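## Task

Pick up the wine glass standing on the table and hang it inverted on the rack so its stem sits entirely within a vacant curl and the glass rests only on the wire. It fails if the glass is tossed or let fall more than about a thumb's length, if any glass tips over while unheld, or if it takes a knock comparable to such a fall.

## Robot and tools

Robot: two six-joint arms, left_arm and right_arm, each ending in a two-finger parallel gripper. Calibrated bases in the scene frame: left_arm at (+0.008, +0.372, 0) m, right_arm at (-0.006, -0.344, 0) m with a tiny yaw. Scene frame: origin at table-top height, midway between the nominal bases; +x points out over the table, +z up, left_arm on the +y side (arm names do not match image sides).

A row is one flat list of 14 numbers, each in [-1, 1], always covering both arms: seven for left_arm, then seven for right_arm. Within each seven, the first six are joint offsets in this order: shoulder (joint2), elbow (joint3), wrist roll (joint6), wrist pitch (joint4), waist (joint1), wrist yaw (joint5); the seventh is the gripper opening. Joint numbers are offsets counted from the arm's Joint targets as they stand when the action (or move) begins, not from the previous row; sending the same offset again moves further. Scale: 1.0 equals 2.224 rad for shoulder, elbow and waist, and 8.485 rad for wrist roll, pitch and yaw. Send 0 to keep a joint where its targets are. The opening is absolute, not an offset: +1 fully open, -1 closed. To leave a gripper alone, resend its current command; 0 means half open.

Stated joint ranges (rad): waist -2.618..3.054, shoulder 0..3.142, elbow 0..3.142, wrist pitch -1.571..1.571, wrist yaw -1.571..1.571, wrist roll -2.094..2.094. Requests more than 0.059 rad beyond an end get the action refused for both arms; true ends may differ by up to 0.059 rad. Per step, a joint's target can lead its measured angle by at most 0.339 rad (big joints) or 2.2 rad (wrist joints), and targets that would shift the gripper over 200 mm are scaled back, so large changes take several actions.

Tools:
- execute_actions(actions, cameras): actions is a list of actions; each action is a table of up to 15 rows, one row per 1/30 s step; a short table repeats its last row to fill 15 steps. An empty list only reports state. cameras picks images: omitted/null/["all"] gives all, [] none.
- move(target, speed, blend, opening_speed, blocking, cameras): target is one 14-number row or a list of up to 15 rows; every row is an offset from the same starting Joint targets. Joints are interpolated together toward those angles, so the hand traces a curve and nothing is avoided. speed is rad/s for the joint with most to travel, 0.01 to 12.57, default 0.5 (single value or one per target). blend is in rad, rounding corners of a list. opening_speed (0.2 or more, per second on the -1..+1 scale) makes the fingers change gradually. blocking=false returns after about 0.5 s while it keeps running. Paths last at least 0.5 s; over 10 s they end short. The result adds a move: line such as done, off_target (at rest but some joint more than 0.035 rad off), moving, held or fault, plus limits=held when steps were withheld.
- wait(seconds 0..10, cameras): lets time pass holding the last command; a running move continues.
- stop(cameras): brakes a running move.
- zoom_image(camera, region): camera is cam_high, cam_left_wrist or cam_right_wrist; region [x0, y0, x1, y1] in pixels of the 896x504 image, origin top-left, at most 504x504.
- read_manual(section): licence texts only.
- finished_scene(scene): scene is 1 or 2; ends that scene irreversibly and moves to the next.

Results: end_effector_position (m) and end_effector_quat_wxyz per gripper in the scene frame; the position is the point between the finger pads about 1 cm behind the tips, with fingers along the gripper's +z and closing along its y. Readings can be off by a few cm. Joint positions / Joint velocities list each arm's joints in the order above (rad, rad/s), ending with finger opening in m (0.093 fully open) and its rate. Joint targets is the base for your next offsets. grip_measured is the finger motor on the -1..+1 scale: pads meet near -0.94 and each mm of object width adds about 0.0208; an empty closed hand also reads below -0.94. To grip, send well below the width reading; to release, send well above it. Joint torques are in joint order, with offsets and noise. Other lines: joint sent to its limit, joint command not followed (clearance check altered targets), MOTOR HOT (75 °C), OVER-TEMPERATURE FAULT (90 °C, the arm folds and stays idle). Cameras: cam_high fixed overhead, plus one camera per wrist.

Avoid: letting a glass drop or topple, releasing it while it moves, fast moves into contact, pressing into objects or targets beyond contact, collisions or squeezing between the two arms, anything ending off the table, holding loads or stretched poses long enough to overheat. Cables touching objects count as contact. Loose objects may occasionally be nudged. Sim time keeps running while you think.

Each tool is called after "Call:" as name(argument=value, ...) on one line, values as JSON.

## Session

Call:
execute_actions(actions=[])

Call:
zoom_image(camera="cam_high", region=[370, 200, 570, 400])

Scene clock: 0.00 s.
left_arm: end_effector_position=(+0.4049, +0.3660, +0.0882) grip_measured=+1.000 end_effector_quat_wxyz=(+0.572, +0.000, +0.820, +0.013) | right_arm: end_effector_position=(+0.3743, -0.3516, +0.0940) grip_measured=+1.000 end_effector_quat_wxyz=(+0.593, +0.011, +0.805, -0.012)
Joint names: [shoulder, elbow, wrist roll, wrist pitch, waist, wrist yaw]
Joint positions: left_arm=[1.586 0.392 0.002 0.842 -0.038 -0.059 0.093] | right_arm=[1.537 0.303 0.002 0.934 -0.023 0.026 0.093]
Joint velocities: within noise
Joint torques (N m): no reading
Heat: left arm: 28 °C; right arm: 32 °C.
Joint targets: left_arm=[1.577 0.400 0.002 0.850 -0.038 -0.059] | right_arm=[1.531 0.310 0.002 0.937 -0.023 0.026]
Tool commands: left_gripper/opening=+1.0 right_gripper/opening=+1.0
camera_calibration:
cam_left_wrist: T_world_to_cam=[[0.00199801, -0.999632, -0.027052, 0.368692], [-0.699921, 0.0179232, -0.713996, 0.380002], [0.714218, 0.0203608, -0.699627, -0.154317], [0, 0, 0, 1]] pos_world=[0.375451, 0.364887, 0.17333]
cam_right_wrist: T_world_to_cam=[[-0.0544182, -0.998121, -0.0281602, -0.326267], [-0.657333, 0.0570387, -0.751438, 0.377021], [0.751633, -0.0223813, -0.659202, -0.149411], [0, 0, 0, 1]] pos_world=[0.342375, -0.350502, 0.175628]

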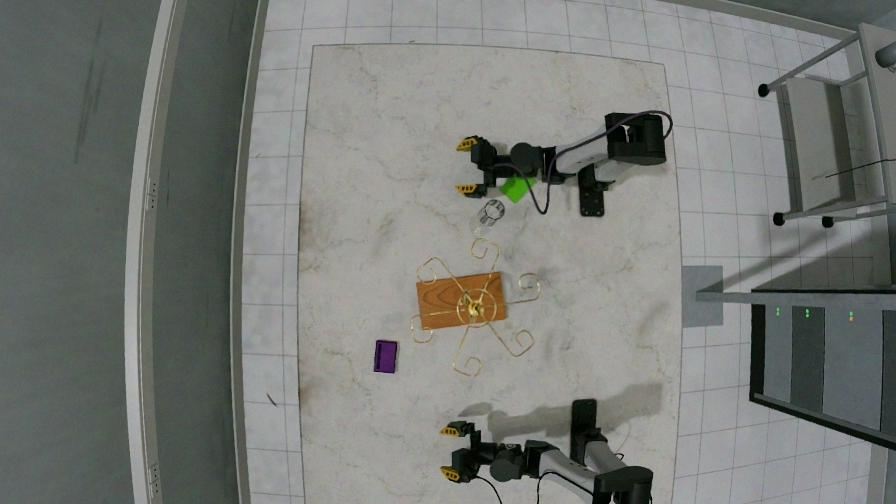

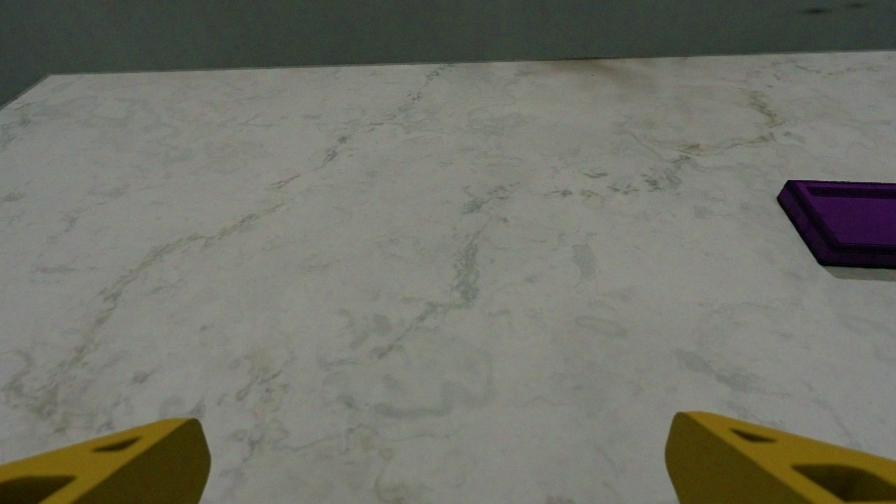

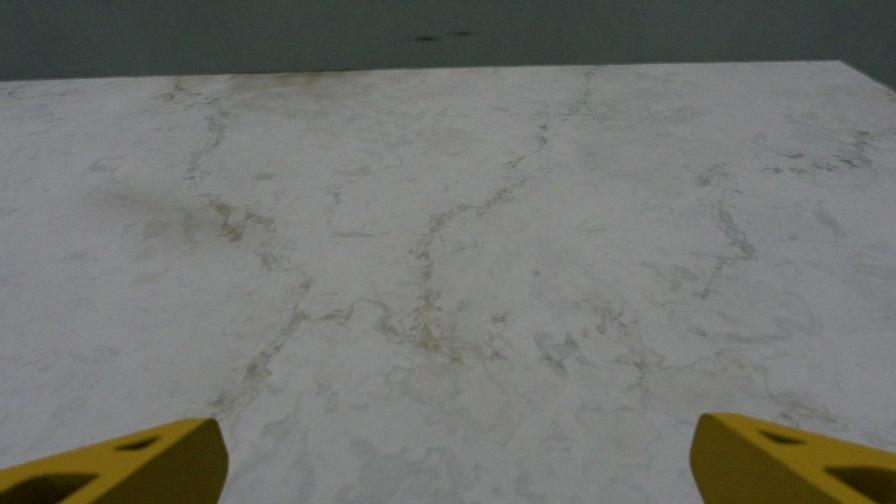

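Scaled by 2.520 from the camera's 896x504 image, which has a finer 1280x720 frame.

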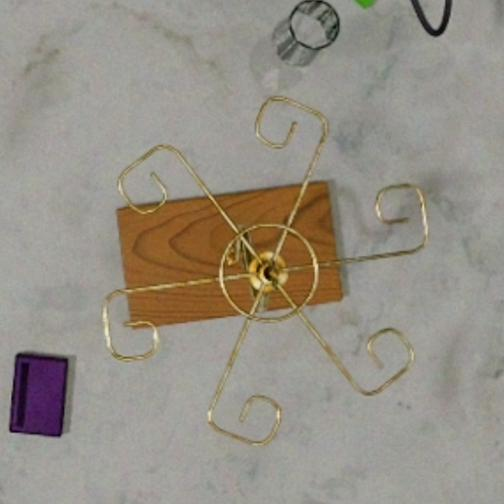

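Call:
zoom_image(camera="cam_high", region=[440, 110, 600, 250])

Call:
zoom_image(camera="cam_high", region=[460, 190, 530, 250])

Scaled by 3.150 from the camera's 896x504 image, which has a finer 1280x720 frame.

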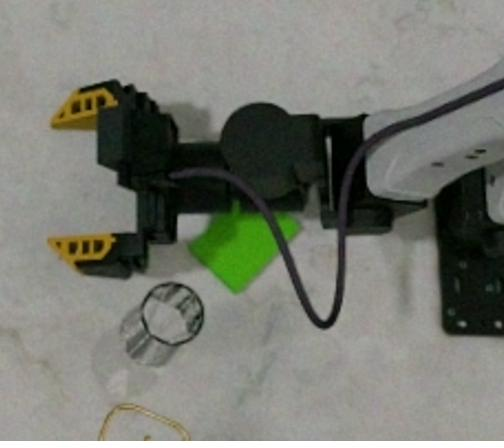

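Scaled by 7.200 from the camera's 896x504 image, which has a finer 1280x720 frame.

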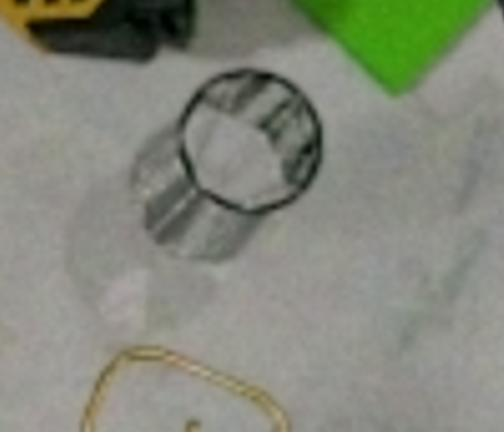

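Call:
move(target=[[-0.5400,0.1668,0,-0.1465,0.0171,0.0070,1,-0.5193,0.2073,0,-0.2041,0,-0.0031,1],[-0.5400,0.1668,0,-0.1465,0.0171,0.0070,1,-0.5193,0.2073,0,-0.2041,0.1722,-0.0031,1]], speed=0.9, blend=0.1, cameras=["cam_high","cam_right_wrist"])

Call:
zoom_image(camera="cam_right_wrist", region=[300, 60, 620, 420])

Scene clock: 75.23 s.
left_arm: end_effector_position=(+0.2314, +0.3720, +0.3503) grip_measured=+1.000 end_effector_quat_wxyz=(+0.700, -0.001, +0.714, +0.002) | right_arm: end_effector_position=(+0.1845, -0.2721, +0.2568) grip_measured=+1.000 end_effector_quat_wxyz=(+0.537, -0.151, +0.824, +0.098)
Joint names: [shoulder, elbow, wrist roll, wrist pitch, waist, wrist yaw]
Joint positions: left_arm=[0.378 0.747 0.002 -0.39 -0.006 -0.011 0.093] | right_arm=[0.378 0.745 0.002 -0.783 0.353 0.007 0.093]
Joint velocities: within noise
Joint torques (N m): left_arm=[2.15 6.99 -0.05 1.94 0.06 0.12] | right_arm=[1.87 8.03 -0.1 1.65 0.28 -0.2]
Heat: left arm: 36 °C; right arm: 34 °C.
Joint targets: left_arm=[0.376 0.771 0.002 -0.393 0.000 0.000] | right_arm=[0.376 0.772 0.002 -0.794 0.360 -0.001]
move: done
camera_calibration:
cam_right_wrist: T_world_to_cam=[[0.329772, -0.943571, -0.030401, -0.308058], [-0.706815, -0.225424, -0.67052, 0.281462], [0.62583, 0.242607, -0.741268, 0.218703], [0, 0, 0, 1]] pos_world=[0.16366, -0.280285, 0.341478]
Images, in order (width x height): cam_high 896x504, cam_right_wrist 896x504.

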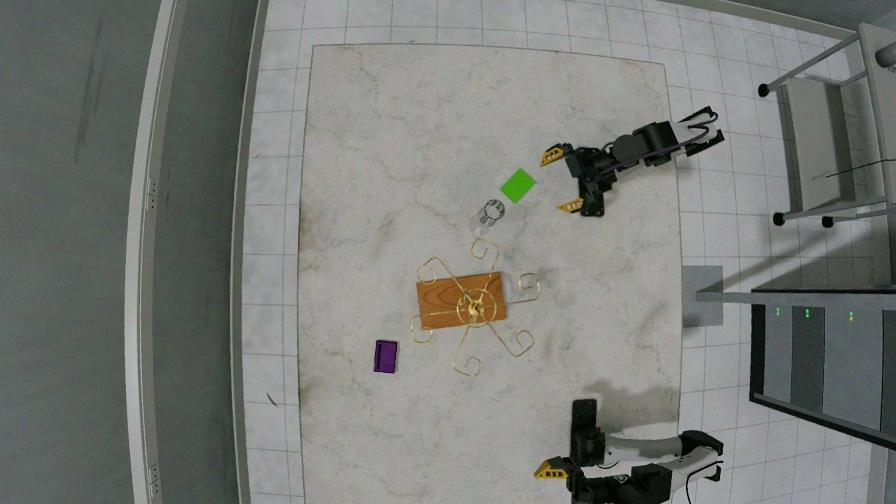

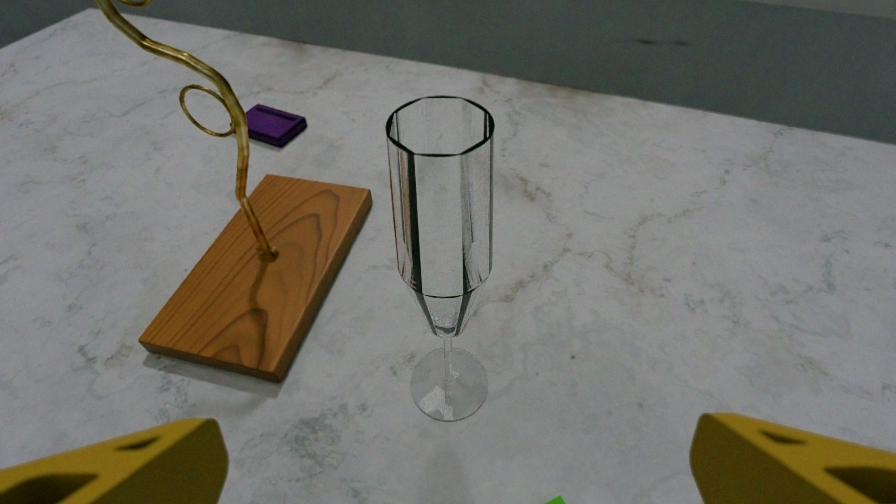

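Scaled by 1.400 from the camera's 896x504 image, which has a finer 1280x720 frame.

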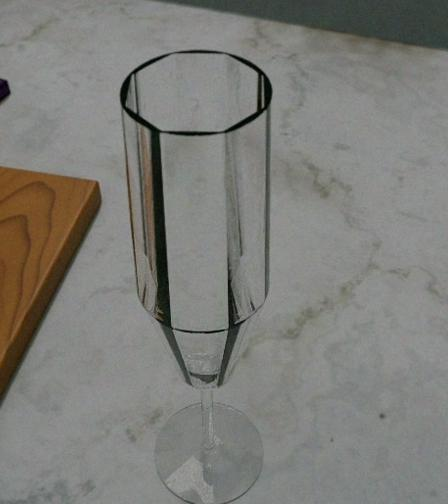

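Call:
move(target=[[0,0,0,0,0,0,1,0,0,0,0,-0.4501,0,1],[0,0,0,0,0,0,1,0.3948,-0.1223,-0.1413,0.0435,-0.4501,-0.1855,1]], speed=0.9, blend=0.1, cameras=["cam_high","cam_right_wrist"])

Call:
zoom_image(camera="cam_high", region=[440, 130, 600, 270])

Scene clock: 232.37 s.
left_arm: end_effector_position=(+0.2314, +0.3719, +0.3499) grip_measured=+1.000 end_effector_quat_wxyz=(+0.699, +0.000, +0.715, +0.002) | right_arm: end_effector_position=(+0.2438, -0.3153, +0.1727) grip_measured=+1.000 end_effector_quat_wxyz=(+0.626, -0.324, +0.632, +0.322)
Joint names: [shoulder, elbow, wrist roll, wrist pitch, waist, wrist yaw]
Joint positions: left_arm=[0.378 0.747 0.002 -0.392 -0.006 -0.01 0.093] | right_arm=[1.25 0.509 -1.185 -0.445 -0.635 -1.561 0.093]
Joint velocities: within noise
Joint torques (N m): left_arm=[2.14 7.06 -0.1 1.97 -0.14 0.09] | right_arm=[-2.7 4.29 -0.2 0.81 -0.61 -0.89]
Heat: left arm: 42 °C; right arm: 38 °C.
Joint targets: left_arm=[0.376 0.771 0.002 -0.393 0.000 0.000] | right_arm=[1.254 0.500 -1.197 -0.425 -0.641 -1.575]
move: done
camera_calibration:
cam_right_wrist: T_world_to_cam=[[0.805024, -0.591837, -0.0408146, -0.374153], [-0.276053, -0.312817, -0.908812, 0.165771], [0.525101, 0.742883, -0.415204, 0.255726], [0, 0, 0, 1]] pos_world=[0.212682, -0.359555, 0.241562]
Images, in order (width x height): cam_high 896x504, cam_right_wrist 896x504.

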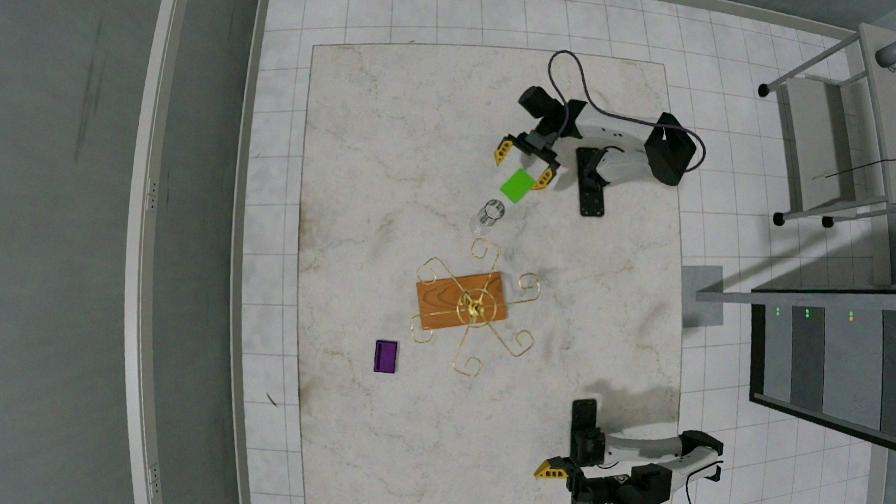

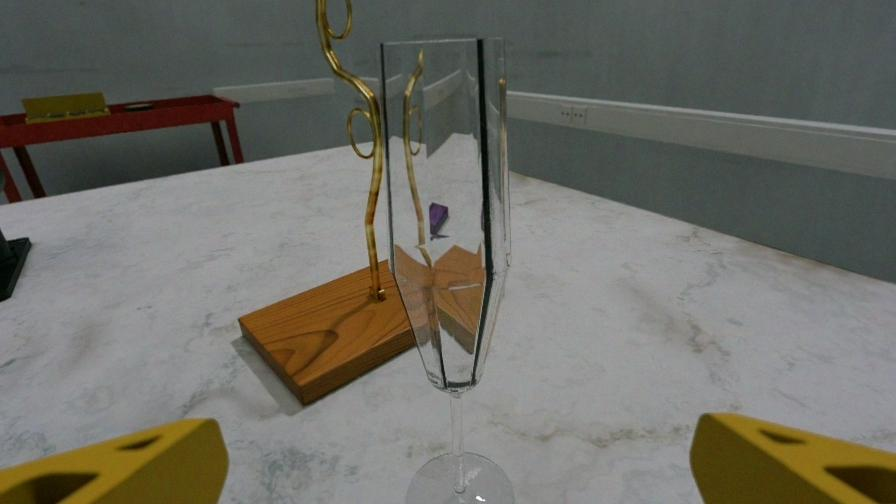

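Scaled by 3.150 from the camera's 896x504 image, which has a finer 1280x720 frame.

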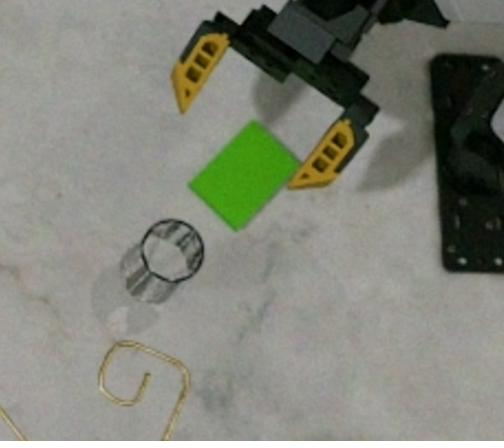

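Call:
move(target=[[0,0,0,0,0,0,1,0.1358,0.1237,0,0.0078,0.1241,0,1],[0,0,0,0,0,0,1,0.1761,0.1651,0,0.0074,0.1740,0,1],[0,0,0,0,0,0,1,0.2064,0.1992,0,0.0064,0.2205,0,1]], speed=0.3, blend=0.03, cameras=["cam_high","cam_right_wrist"])

Call:
zoom_image(camera="cam_high", region=[440, 150, 540, 260])

Scene clock: 271.50 s.
left_arm: end_effector_position=(+0.2314, +0.3719, +0.3498) grip_measured=+1.000 end_effector_quat_wxyz=(+0.699, +0.000, +0.715, +0.002) | right_arm: end_effector_position=(+0.3144, -0.2191, +0.1736) grip_measured=+1.000 end_effector_quat_wxyz=(+0.535, -0.468, +0.533, +0.459)
Joint names: [shoulder, elbow, wrist roll, wrist pitch, waist, wrist yaw]
Joint positions: left_arm=[0.378 0.747 0.002 -0.392 -0.006 -0.01 0.093] | right_arm=[1.706 0.915 -1.186 -0.383 -0.154 -1.564 0.093]
Joint velocities: within noise
Joint torques (N m): left_arm=[2.17 6.91 -0.03 2.01 0.18 0.04] | right_arm=[-6.19 7.36 -0.18 0.78 0.25 -0.89]
Heat: left arm: 43 °C; right arm: 35 °C.
Joint targets: left_arm=[0.376 0.771 0.002 -0.393 0.000 0.000] | right_arm=[1.713 0.943 -1.197 -0.371 -0.151 -1.575]
move: done
camera_calibration:
cam_right_wrist: T_world_to_cam=[[0.988021, -0.151915, -0.0271456, -0.337495], [-0.0872152, -0.404559, -0.910344, 0.137025], [0.127313, 0.901806, -0.412962, 0.307033], [0, 0, 0, 1]] pos_world=[0.306314, -0.27272, 0.242371]
Images, in order (width x height): cam_high 896x504, cam_right_wrist 896x504.

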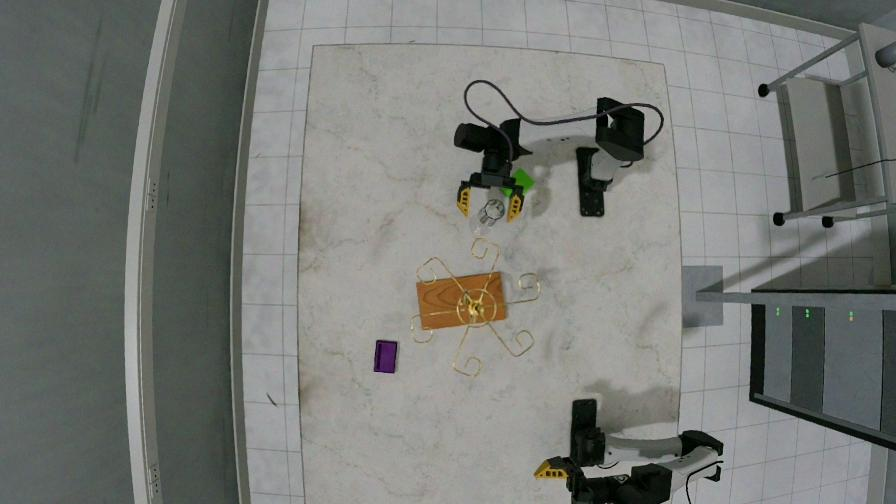

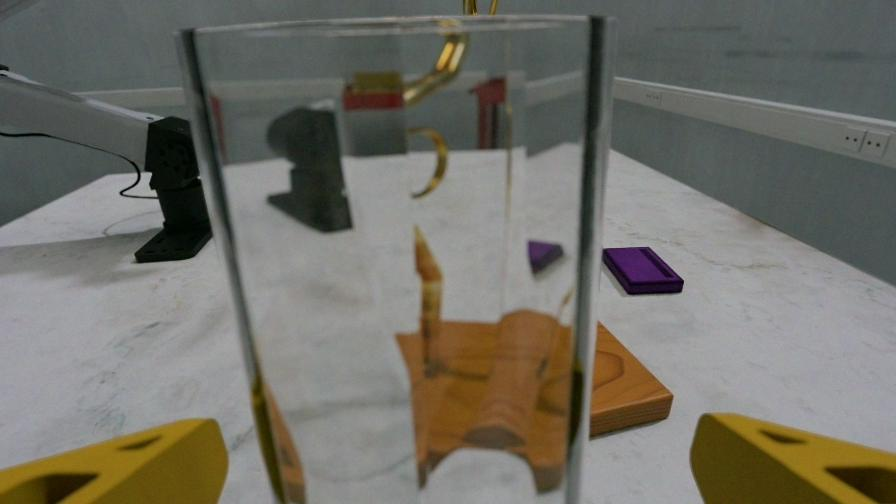

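Scaled by 4.582 from the camera's 896x504 image, which has a finer 1280x720 frame.

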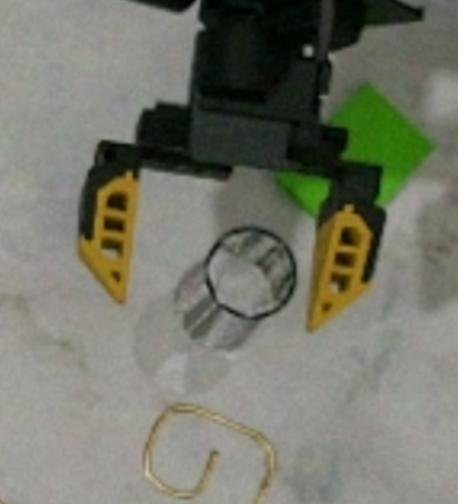

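Call:
move(target=[0,0,0,0,0,0,1,-0.0229,-0.0250,0,0.0003,0,0,1], speed=0.15, cameras=["cam_right_wrist"])

Scene clock: 292.27 s.
left_arm: end_effector_position=(+0.2314, +0.3719, +0.3498) grip_measured=+1.000 end_effector_quat_wxyz=(+0.699, +0.000, +0.715, +0.002) | right_arm: end_effector_position=(+0.3098, -0.2184, +0.1752) grip_measured=+1.000 end_effector_quat_wxyz=(+0.536, -0.469, +0.532, +0.457)
Joint names: [shoulder, elbow, wrist roll, wrist pitch, waist, wrist yaw]
Joint positions: left_arm=[0.378 0.747 0.002 -0.392 -0.006 -0.01 0.093] | right_arm=[1.686 0.898 -1.186 -0.383 -0.154 -1.564 0.093]
Joint velocities: within noise
Joint torques (N m): left_arm=[2.02 7.02 -0.09 2 0.21 0.11] | right_arm=[-8.69 4.1 -0.16 0.71 0.12 -0.87]
Heat: left arm: 44 °C; right arm: 37 °C.
Joint targets: left_arm=[0.376 0.771 0.002 -0.393 0.000 0.000] | right_arm=[1.662 0.887 -1.197 -0.368 -0.151 -1.575]
move: done
camera_calibration:
cam_right_wrist: T_world_to_cam=[[0.988119, -0.151922, -0.0232623, -0.333586], [-0.0837049, -0.405015, -0.91047, 0.137195], [0.128899, 0.9016, -0.41292, 0.307129], [0, 0, 0, 1]] pos_world=[0.301518, -0.272021, 0.243971]
Images, in order (width x height): cam_right_wrist 896x504.

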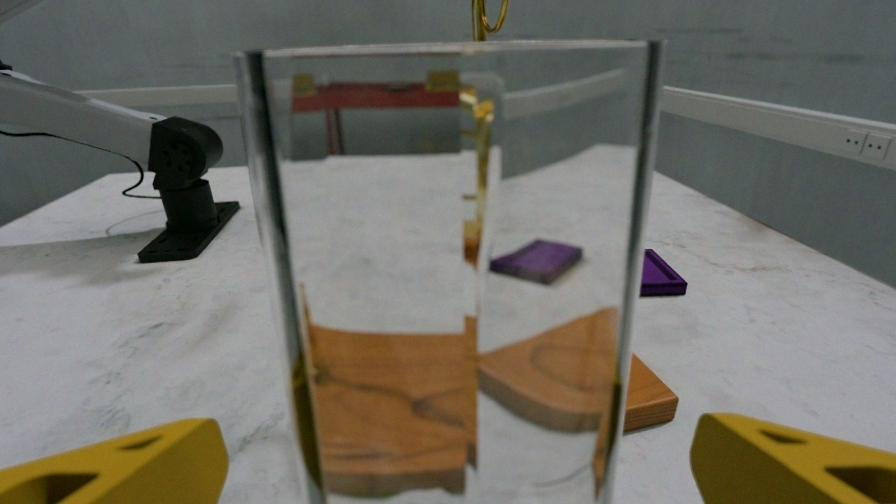

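Call:
move(target=[0,0,0,0,0,0,1,0,0,0,0,0,0,-0.15], opening_speed=0.35, cameras=["cam_right_wrist","cam_high"])

Scene clock: 310.03 s.
left_arm: end_effector_position=(+0.2314, +0.3719, +0.3498) grip_measured=+1.000 end_effector_quat_wxyz=(+0.699, +0.000, +0.715, +0.002) | right_arm: end_effector_position=(+0.3098, -0.2184, +0.1752) grip_measured=+0.000 end_effector_quat_wxyz=(+0.536, -0.469, +0.532, +0.457)
Joint names: [shoulder, elbow, wrist roll, wrist pitch, waist, wrist yaw]
Joint positions: left_arm=[0.378 0.747 0.002 -0.392 -0.006 -0.01 0.093] | right_arm=[1.686 0.898 -1.186 -0.383 -0.154 -1.564 0.045]
Joint velocities: within noise
Joint torques (N m): left_arm=[2.14 6.91 -0.1 1.93 0.01 0.1] | right_arm=[-8.79 4.15 -0.22 0.77 0.03 -0.84]
Heat: left arm: 44 °C; right arm: 36 °C.
Joint targets: left_arm=[0.376 0.771 0.002 -0.393 0.000 0.000] | right_arm=[1.662 0.887 -1.197 -0.368 -0.151 -1.575]
move: done
camera_calibration:
cam_right_wrist: T_world_to_cam=[[0.988119, -0.151922, -0.0232623, -0.333586], [-0.0837049, -0.405015, -0.91047, 0.137195], [0.128899, 0.9016, -0.41292, 0.307129], [0, 0, 0, 1]] pos_world=[0.301518, -0.272021, 0.243971]
Images, in order (width x height): cam_high 896x504, cam_right_wrist 896x504.

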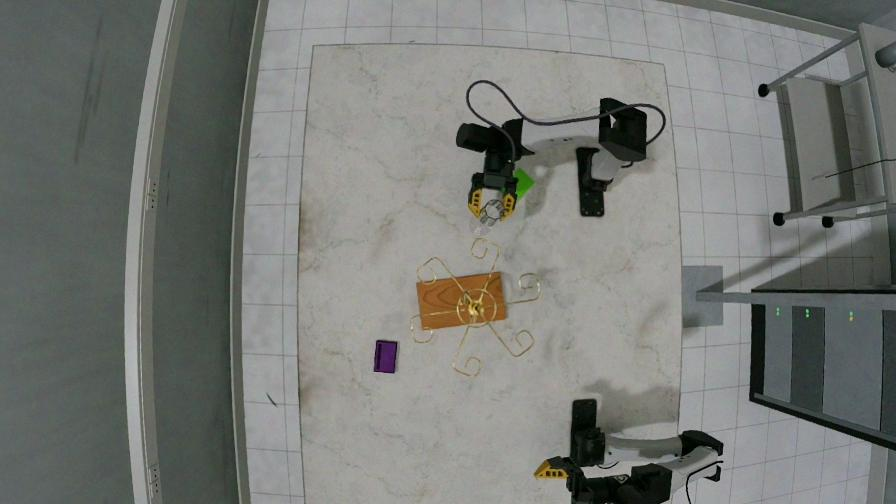

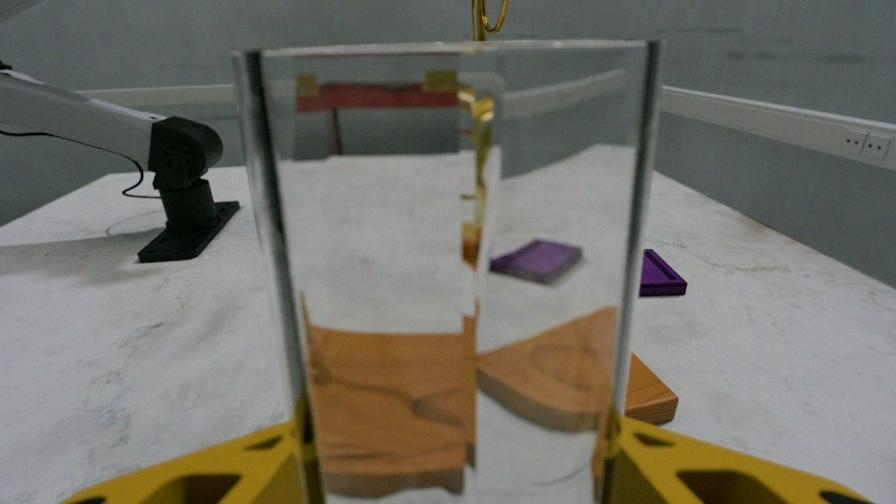

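Call:
move(target=[[0,0,0,0,0,0,1,-0.0018,0.0184,0,-0.0034,0,0,-0.15],[0,0,0,0,0,0,1,-0.0384,0.0728,0,-0.0291,0,0,-0.15],[0,0,0,0,0,0,1,0.0612,0.3161,0,-0.0700,-0.0922,0,-0.15]], speed=[0.2,0.3,0.6], blend=[0,0.02,0], cameras=["cam_high","cam_right_wrist"])

Scene clock: 367.53 s.
left_arm: end_effector_position=(+0.2314, +0.3718, +0.3498) grip_measured=+1.000 end_effector_quat_wxyz=(+0.699, +0.000, +0.715, +0.002) | right_arm: end_effector_position=(+0.3892, -0.3050, +0.2994) grip_measured=-0.009 end_effector_quat_wxyz=(+0.573, -0.408, +0.583, +0.405)
Joint names: [shoulder, elbow, wrist roll, wrist pitch, waist, wrist yaw]
Joint positions: left_arm=[0.378 0.747 0.002 -0.392 -0.006 -0.01 0.093] | right_arm=[1.796 1.555 -1.189 -0.953 -0.354 -1.556 0.045]
Joint velocities: within noise
Joint torques (N m): left_arm=[2.1 6.94 -0.1 1.99 0.08 0.04] | right_arm=[-8.1 8.47 -0.18 0.52 -0.36 -0.94]
Heat: left arm: 45 °C; right arm: 37 °C.
Joint targets: left_arm=[0.376 0.771 0.002 -0.393 0.000 0.001] | right_arm=[1.799 1.590 -1.197 -0.962 -0.356 -1.575]
move: done
camera_calibration:
cam_right_wrist: T_world_to_cam=[[0.936511, -0.347948, -0.0433546, -0.455933], [-0.183164, -0.380019, -0.906662, 0.267123], [0.298995, 0.85704, -0.419623, 0.348468], [0, 0, 0, 1]] pos_world=[0.371723, -0.35578, 0.368649]
Images, in order (width x height): cam_high 896x504, cam_right_wrist 896x504.

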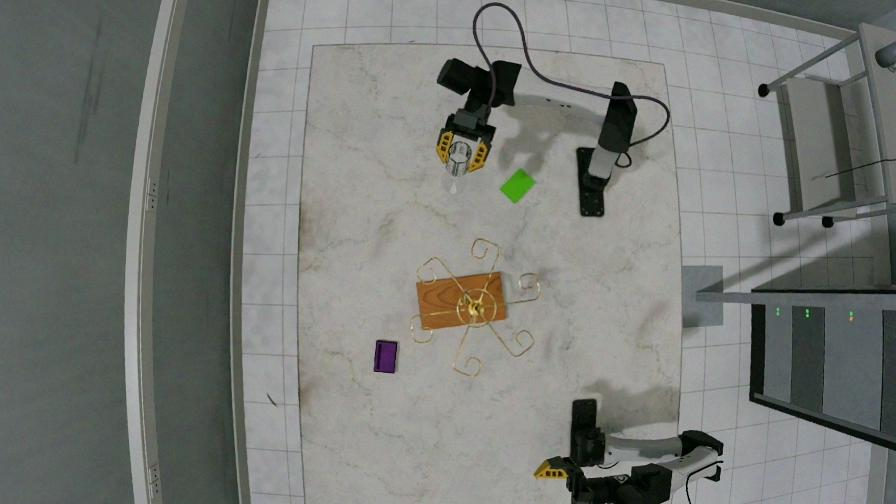

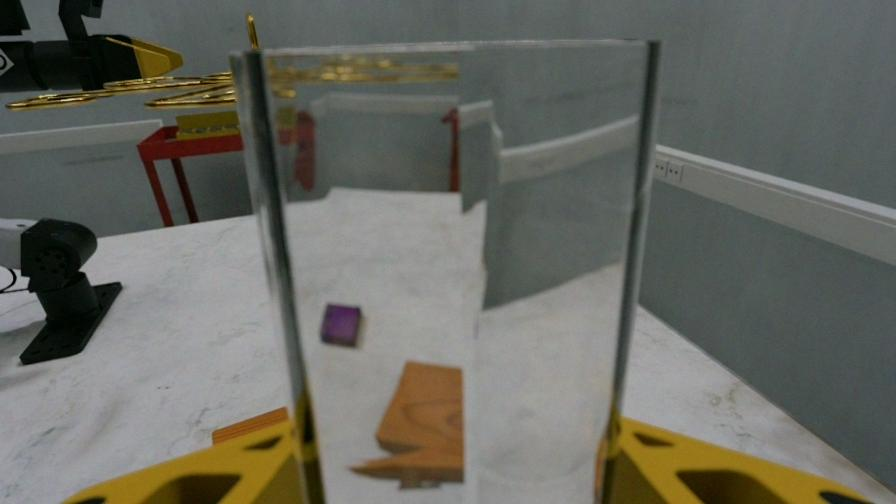

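Call:
move(target=[0,0,0,0,0,0,1,0,0,0.3709,0,0,0,-0.15], speed=0.8)

Scene clock: 504.30 s.
left_arm: end_effector_position=(+0.2314, +0.3718, +0.3497) grip_measured=+1.000 end_effector_quat_wxyz=(+0.699, +0.000, +0.715, +0.002) | right_arm: end_effector_position=(+0.3891, -0.3050, +0.2994) grip_measured=-0.010 end_effector_quat_wxyz=(-0.402, +0.581, +0.411, +0.575)
Joint names: [shoulder, elbow, wrist roll, wrist pitch, waist, wrist yaw]
Joint positions: left_arm=[0.378 0.747 0.002 -0.393 -0.006 -0.01 0.093] | right_arm=[1.796 1.555 1.941 -0.954 -0.354 -1.556 0.045]
Joint velocities: within noise
Joint torques (N m): left_arm=[2.21 7.19 -0.1 1.98 -0.12 0.06] | right_arm=[-8.17 8.42 0.01 0.56 -0.35 -0.96]
Heat: left arm: 47 °C; right arm: 41 °C.
Joint targets: left_arm=[0.376 0.771 0.002 -0.393 0.000 0.001] | right_arm=[1.799 1.590 1.950 -0.962 -0.356 -1.575]
move: done
camera_calibration:
cam_left_wrist: T_world_to_cam=[[-0.00785854, -0.999906, -0.0112307, 0.378842], [-0.431895, 0.0135234, -0.901823, 0.450467], [0.90189, -0.00223654, -0.431961, 0.0237249], [0, 0, 0, 1]] pos_world=[0.176134, 0.372767, 0.420744]
cam_right_wrist: T_world_to_cam=[[-0.943914, 0.328476, 0.0336284, 0.459044], [-0.100327, -0.38234, 0.918559, -0.312392], [0.314582, 0.863667, 0.39385, 0.100904], [0, 0, 0, 1]] pos_world=[0.370214, -0.357372, 0.231773]

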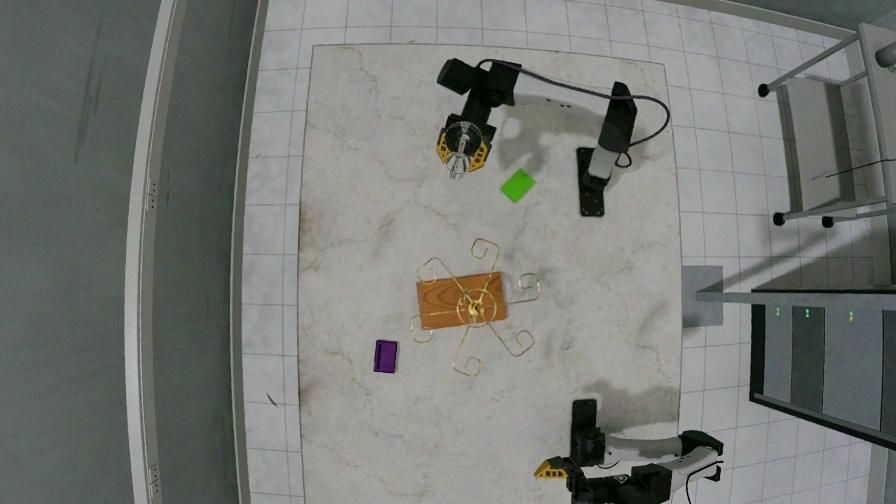

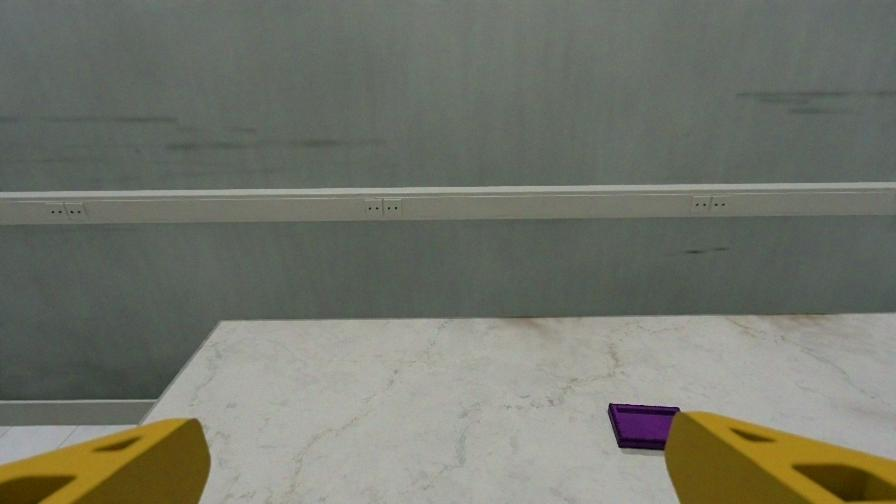

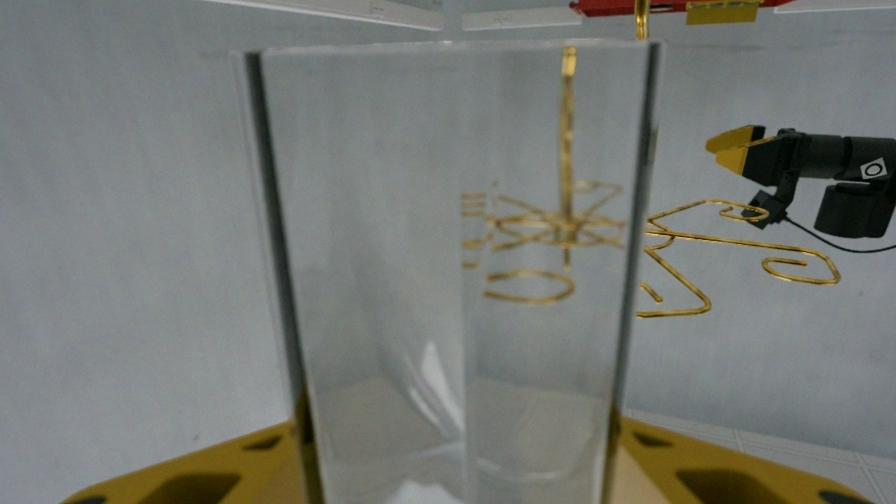

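Call:
execute_actions(actions=[], cameras=["cam_high"])

Call:
zoom_image(camera="cam_high", region=[400, 100, 560, 190])

Scene clock: 512.53 s.
left_arm: end_effector_position=(+0.2314, +0.3718, +0.3497) grip_measured=+1.000 end_effector_quat_wxyz=(+0.699, +0.000, +0.715, +0.002) | right_arm: end_effector_position=(+0.3891, -0.3050, +0.2994) grip_measured=-0.010 end_effector_quat_wxyz=(-0.403, +0.581, +0.411, +0.575)
Joint names: [shoulder, elbow, wrist roll, wrist pitch, waist, wrist yaw]
Joint positions: left_arm=[0.378 0.747 0.002 -0.393 -0.006 -0.01 0.093] | right_arm=[1.796 1.555 1.941 -0.954 -0.354 -1.556 0.045]
Joint velocities: within noise
Joint torques (N m): left_arm=[2.15 7.09 -0.07 1.99 0.23 0.07] | right_arm=[-8.09 8.55 -0.01 0.59 -0.32 -0.93]
Heat: left arm: 47 °C; right arm: 41 °C.
Joint targets: left_arm=[0.376 0.771 0.002 -0.393 0.000 0.001] | right_arm=[1.799 1.590 1.950 -0.962 -0.356 -1.575]
Tool commands: left_gripper/opening=+1.0 right_gripper/opening=-0.15
Images, in order (width x height): cam_high 896x504.

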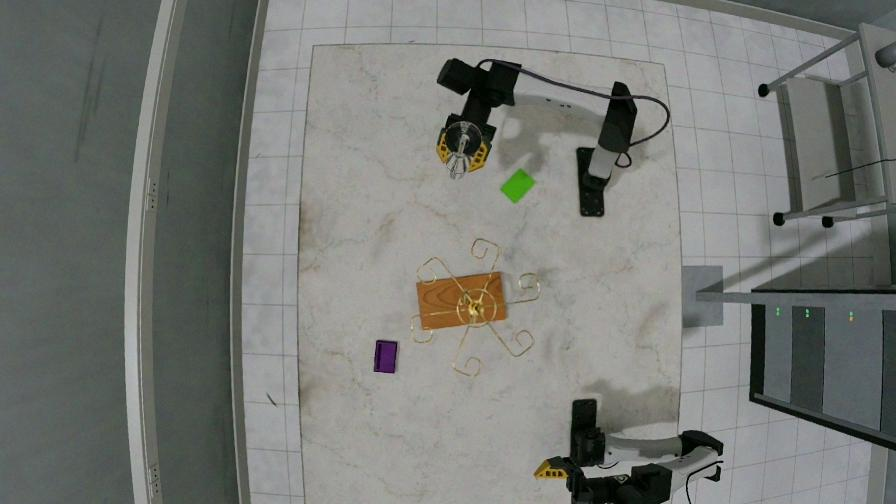

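Scaled by 3.150 from the camera's 896x504 image, which has a finer 1280x720 frame.

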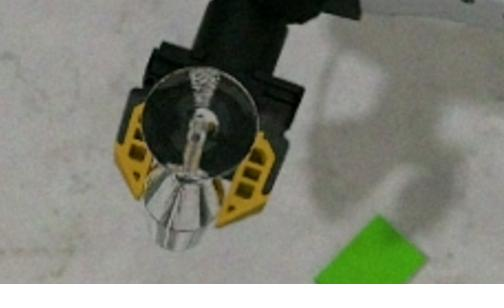

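Call:
move(target=[0,0,0,0,0,0,1,0.1204,0.0666,0,0.0177,0.1527,0,-0.15], speed=0.3, cameras=["cam_high", "cam_right_wrist"])

Call:
zoom_image(camera="cam_high", region=[400, 180, 560, 320])

Scene clock: 586.93 s.
left_arm: end_effector_position=(+0.2314, +0.3718, +0.3497) grip_measured=+1.000 end_effector_quat_wxyz=(+0.699, +0.000, +0.715, +0.002) | right_arm: end_effector_position=(+0.4177, -0.1754, +0.2417) grip_measured=-0.010 end_effector_quat_wxyz=(+0.496, -0.506, -0.501, -0.497)
Joint names: [shoulder, elbow, wrist roll, wrist pitch, waist, wrist yaw]
Joint positions: left_arm=[0.378 0.747 0.002 -0.393 -0.006 -0.01 0.093] | right_arm=[2.068 1.699 1.943 -0.833 -0.014 -1.556 0.045]
Joint velocities: within noise
Joint torques (N m): left_arm=[2.04 6.95 -0.04 2 -0.05 0.09] | right_arm=[-10.65 8.8 -0.04 0.78 -0.43 -0.98]
Heat: left arm: 47 °C; right arm: 43 °C.
Joint targets: left_arm=[0.376 0.771 0.002 -0.393 0.000 0.001] | right_arm=[2.066 1.738 1.950 -0.812 -0.016 -1.575]
move: off_target (right_arm); right_arm: the elbow is farthest, 0.039 rad from its target
camera_calibration:
cam_right_wrist: T_world_to_cam=[[-0.999054, -0.00536852, 0.04316, 0.407653], [0.0417838, -0.393903, 0.918202, -0.268262], [0.0120714, 0.919136, 0.393754, 0.138793], [0, 0, 0, 1]] pos_world=[0.416801, -0.231051, 0.174074]
Images, in order (width x height): cam_high 896x504, cam_right_wrist 896x504.

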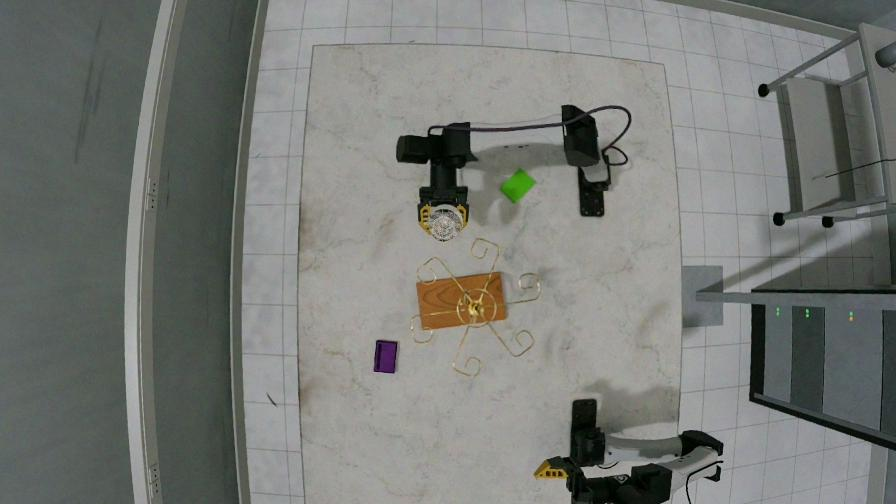

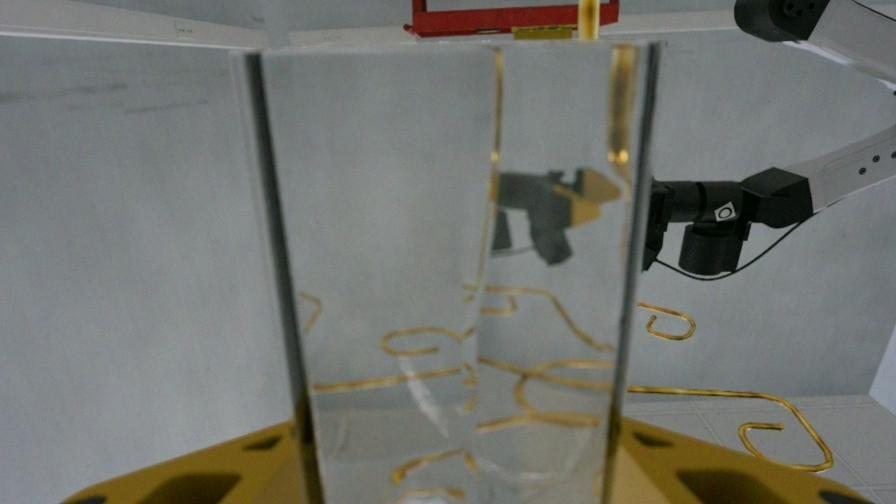

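Scaled by 3.150 from the camera's 896x504 image, which has a finer 1280x720 frame.

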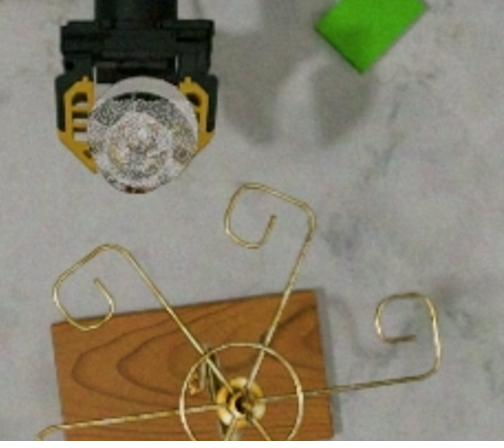

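Call:
zoom_image(camera="cam_high", region=[415, 192, 479, 256])

Scaled by 7.875 from the camera's 896x504 image, which has a finer 1280x720 frame.

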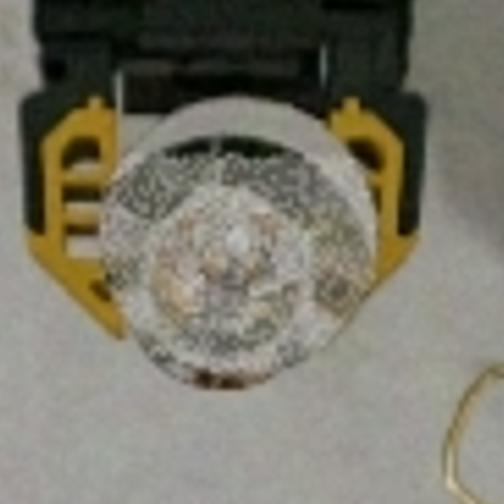

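Call:
move(target=[0,0,0,0,0,0,1,0.0090,0.0166,0,-0.0051,0.0601,0,-0.15], speed=0.2, cameras=["cam_high", "cam_right_wrist"])

Call:
zoom_image(camera="cam_high", region=[430, 205, 530, 305])

Scene clock: 672.03 s.
left_arm: end_effector_position=(+0.2314, +0.3718, +0.3497) grip_measured=+1.000 end_effector_quat_wxyz=(+0.699, +0.000, +0.715, +0.002) | right_arm: end_effector_position=(+0.3976, -0.1215, +0.2461) grip_measured=-0.010 end_effector_quat_wxyz=(+0.524, -0.468, -0.536, -0.467)
Joint names: [shoulder, elbow, wrist roll, wrist pitch, waist, wrist yaw]
Joint positions: left_arm=[0.378 0.747 0.002 -0.393 -0.006 -0.01 0.093] | right_arm=[2.083 1.738 1.943 -0.843 0.115 -1.556 0.045]
Joint velocities: within noise
Joint torques (N m): left_arm=[2.41 7.06 -0.13 1.97 -0.18 0.11] | right_arm=[-10.39 8.57 -0.02 0.5 -0.1 -0.93]
Heat: left arm: 48 °C; right arm: 45 °C.
Joint targets: left_arm=[0.376 0.771 0.002 -0.393 0.000 0.001] | right_arm=[2.086 1.775 1.950 -0.855 0.117 -1.575]
move: off_target (right_arm); right_arm: the elbow is farthest, 0.037 rad from its target
camera_calibration:
cam_right_wrist: T_world_to_cam=[[-0.990538, -0.13421, 0.0286823, 0.372168], [0.0790346, -0.386978, 0.918696, -0.264332], [-0.112199, 0.912269, 0.393924, 0.136305], [0, 0, 0, 1]] pos_world=[0.404831, -0.176689, 0.178473]
Images, in order (width x height): cam_high 896x504, cam_right_wrist 896x504.

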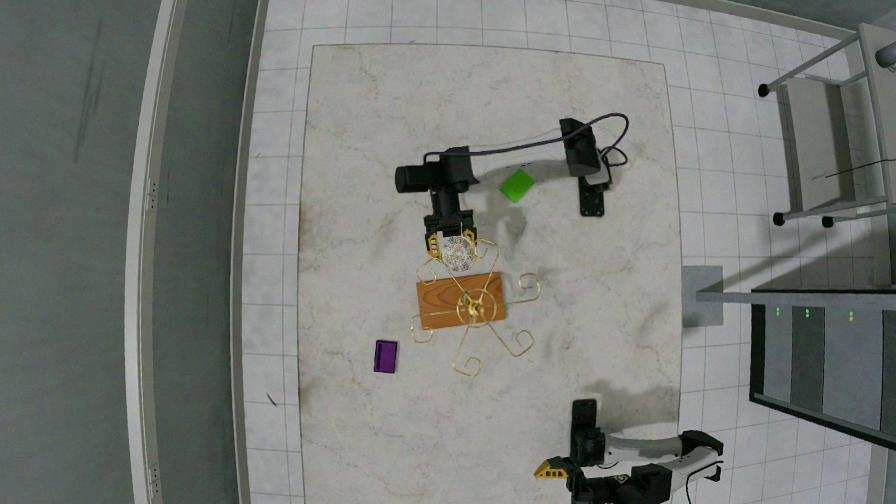

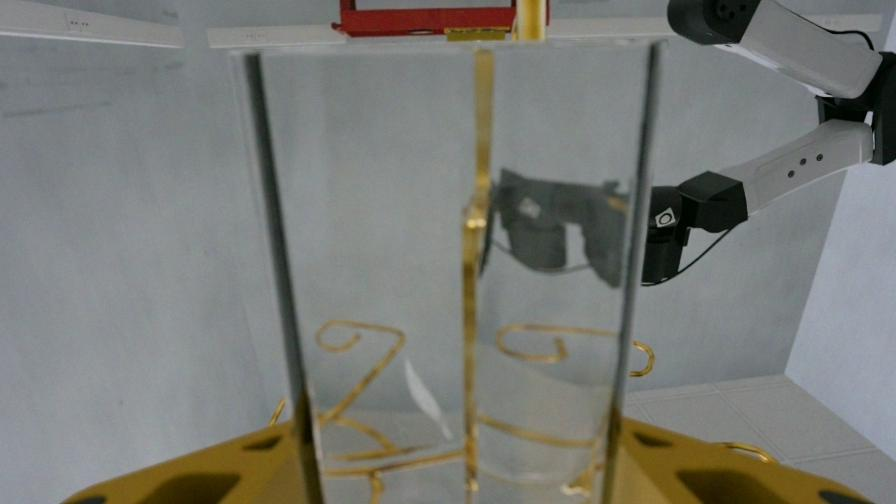

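Scaled by 5.040 from the camera's 896x504 image, which has a finer 1280x720 frame.

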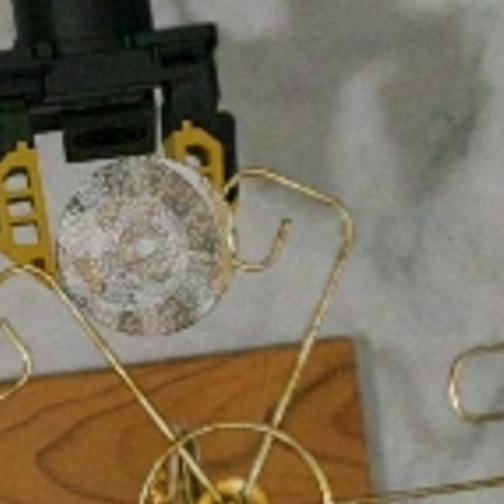

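Call:
zoom_image(camera="cam_high", region=[430, 225, 490, 285])

Scaled by 8.400 from the camera's 896x504 image, which has a finer 1280x720 frame.

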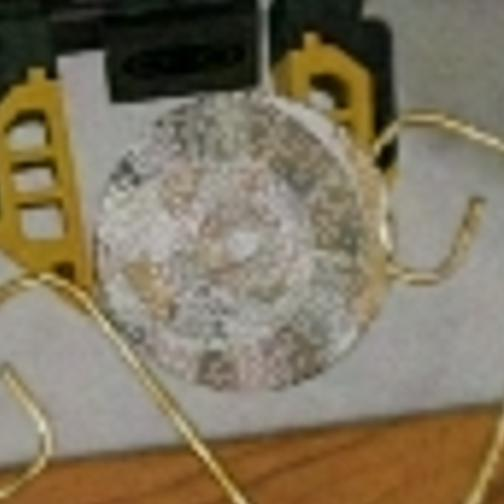

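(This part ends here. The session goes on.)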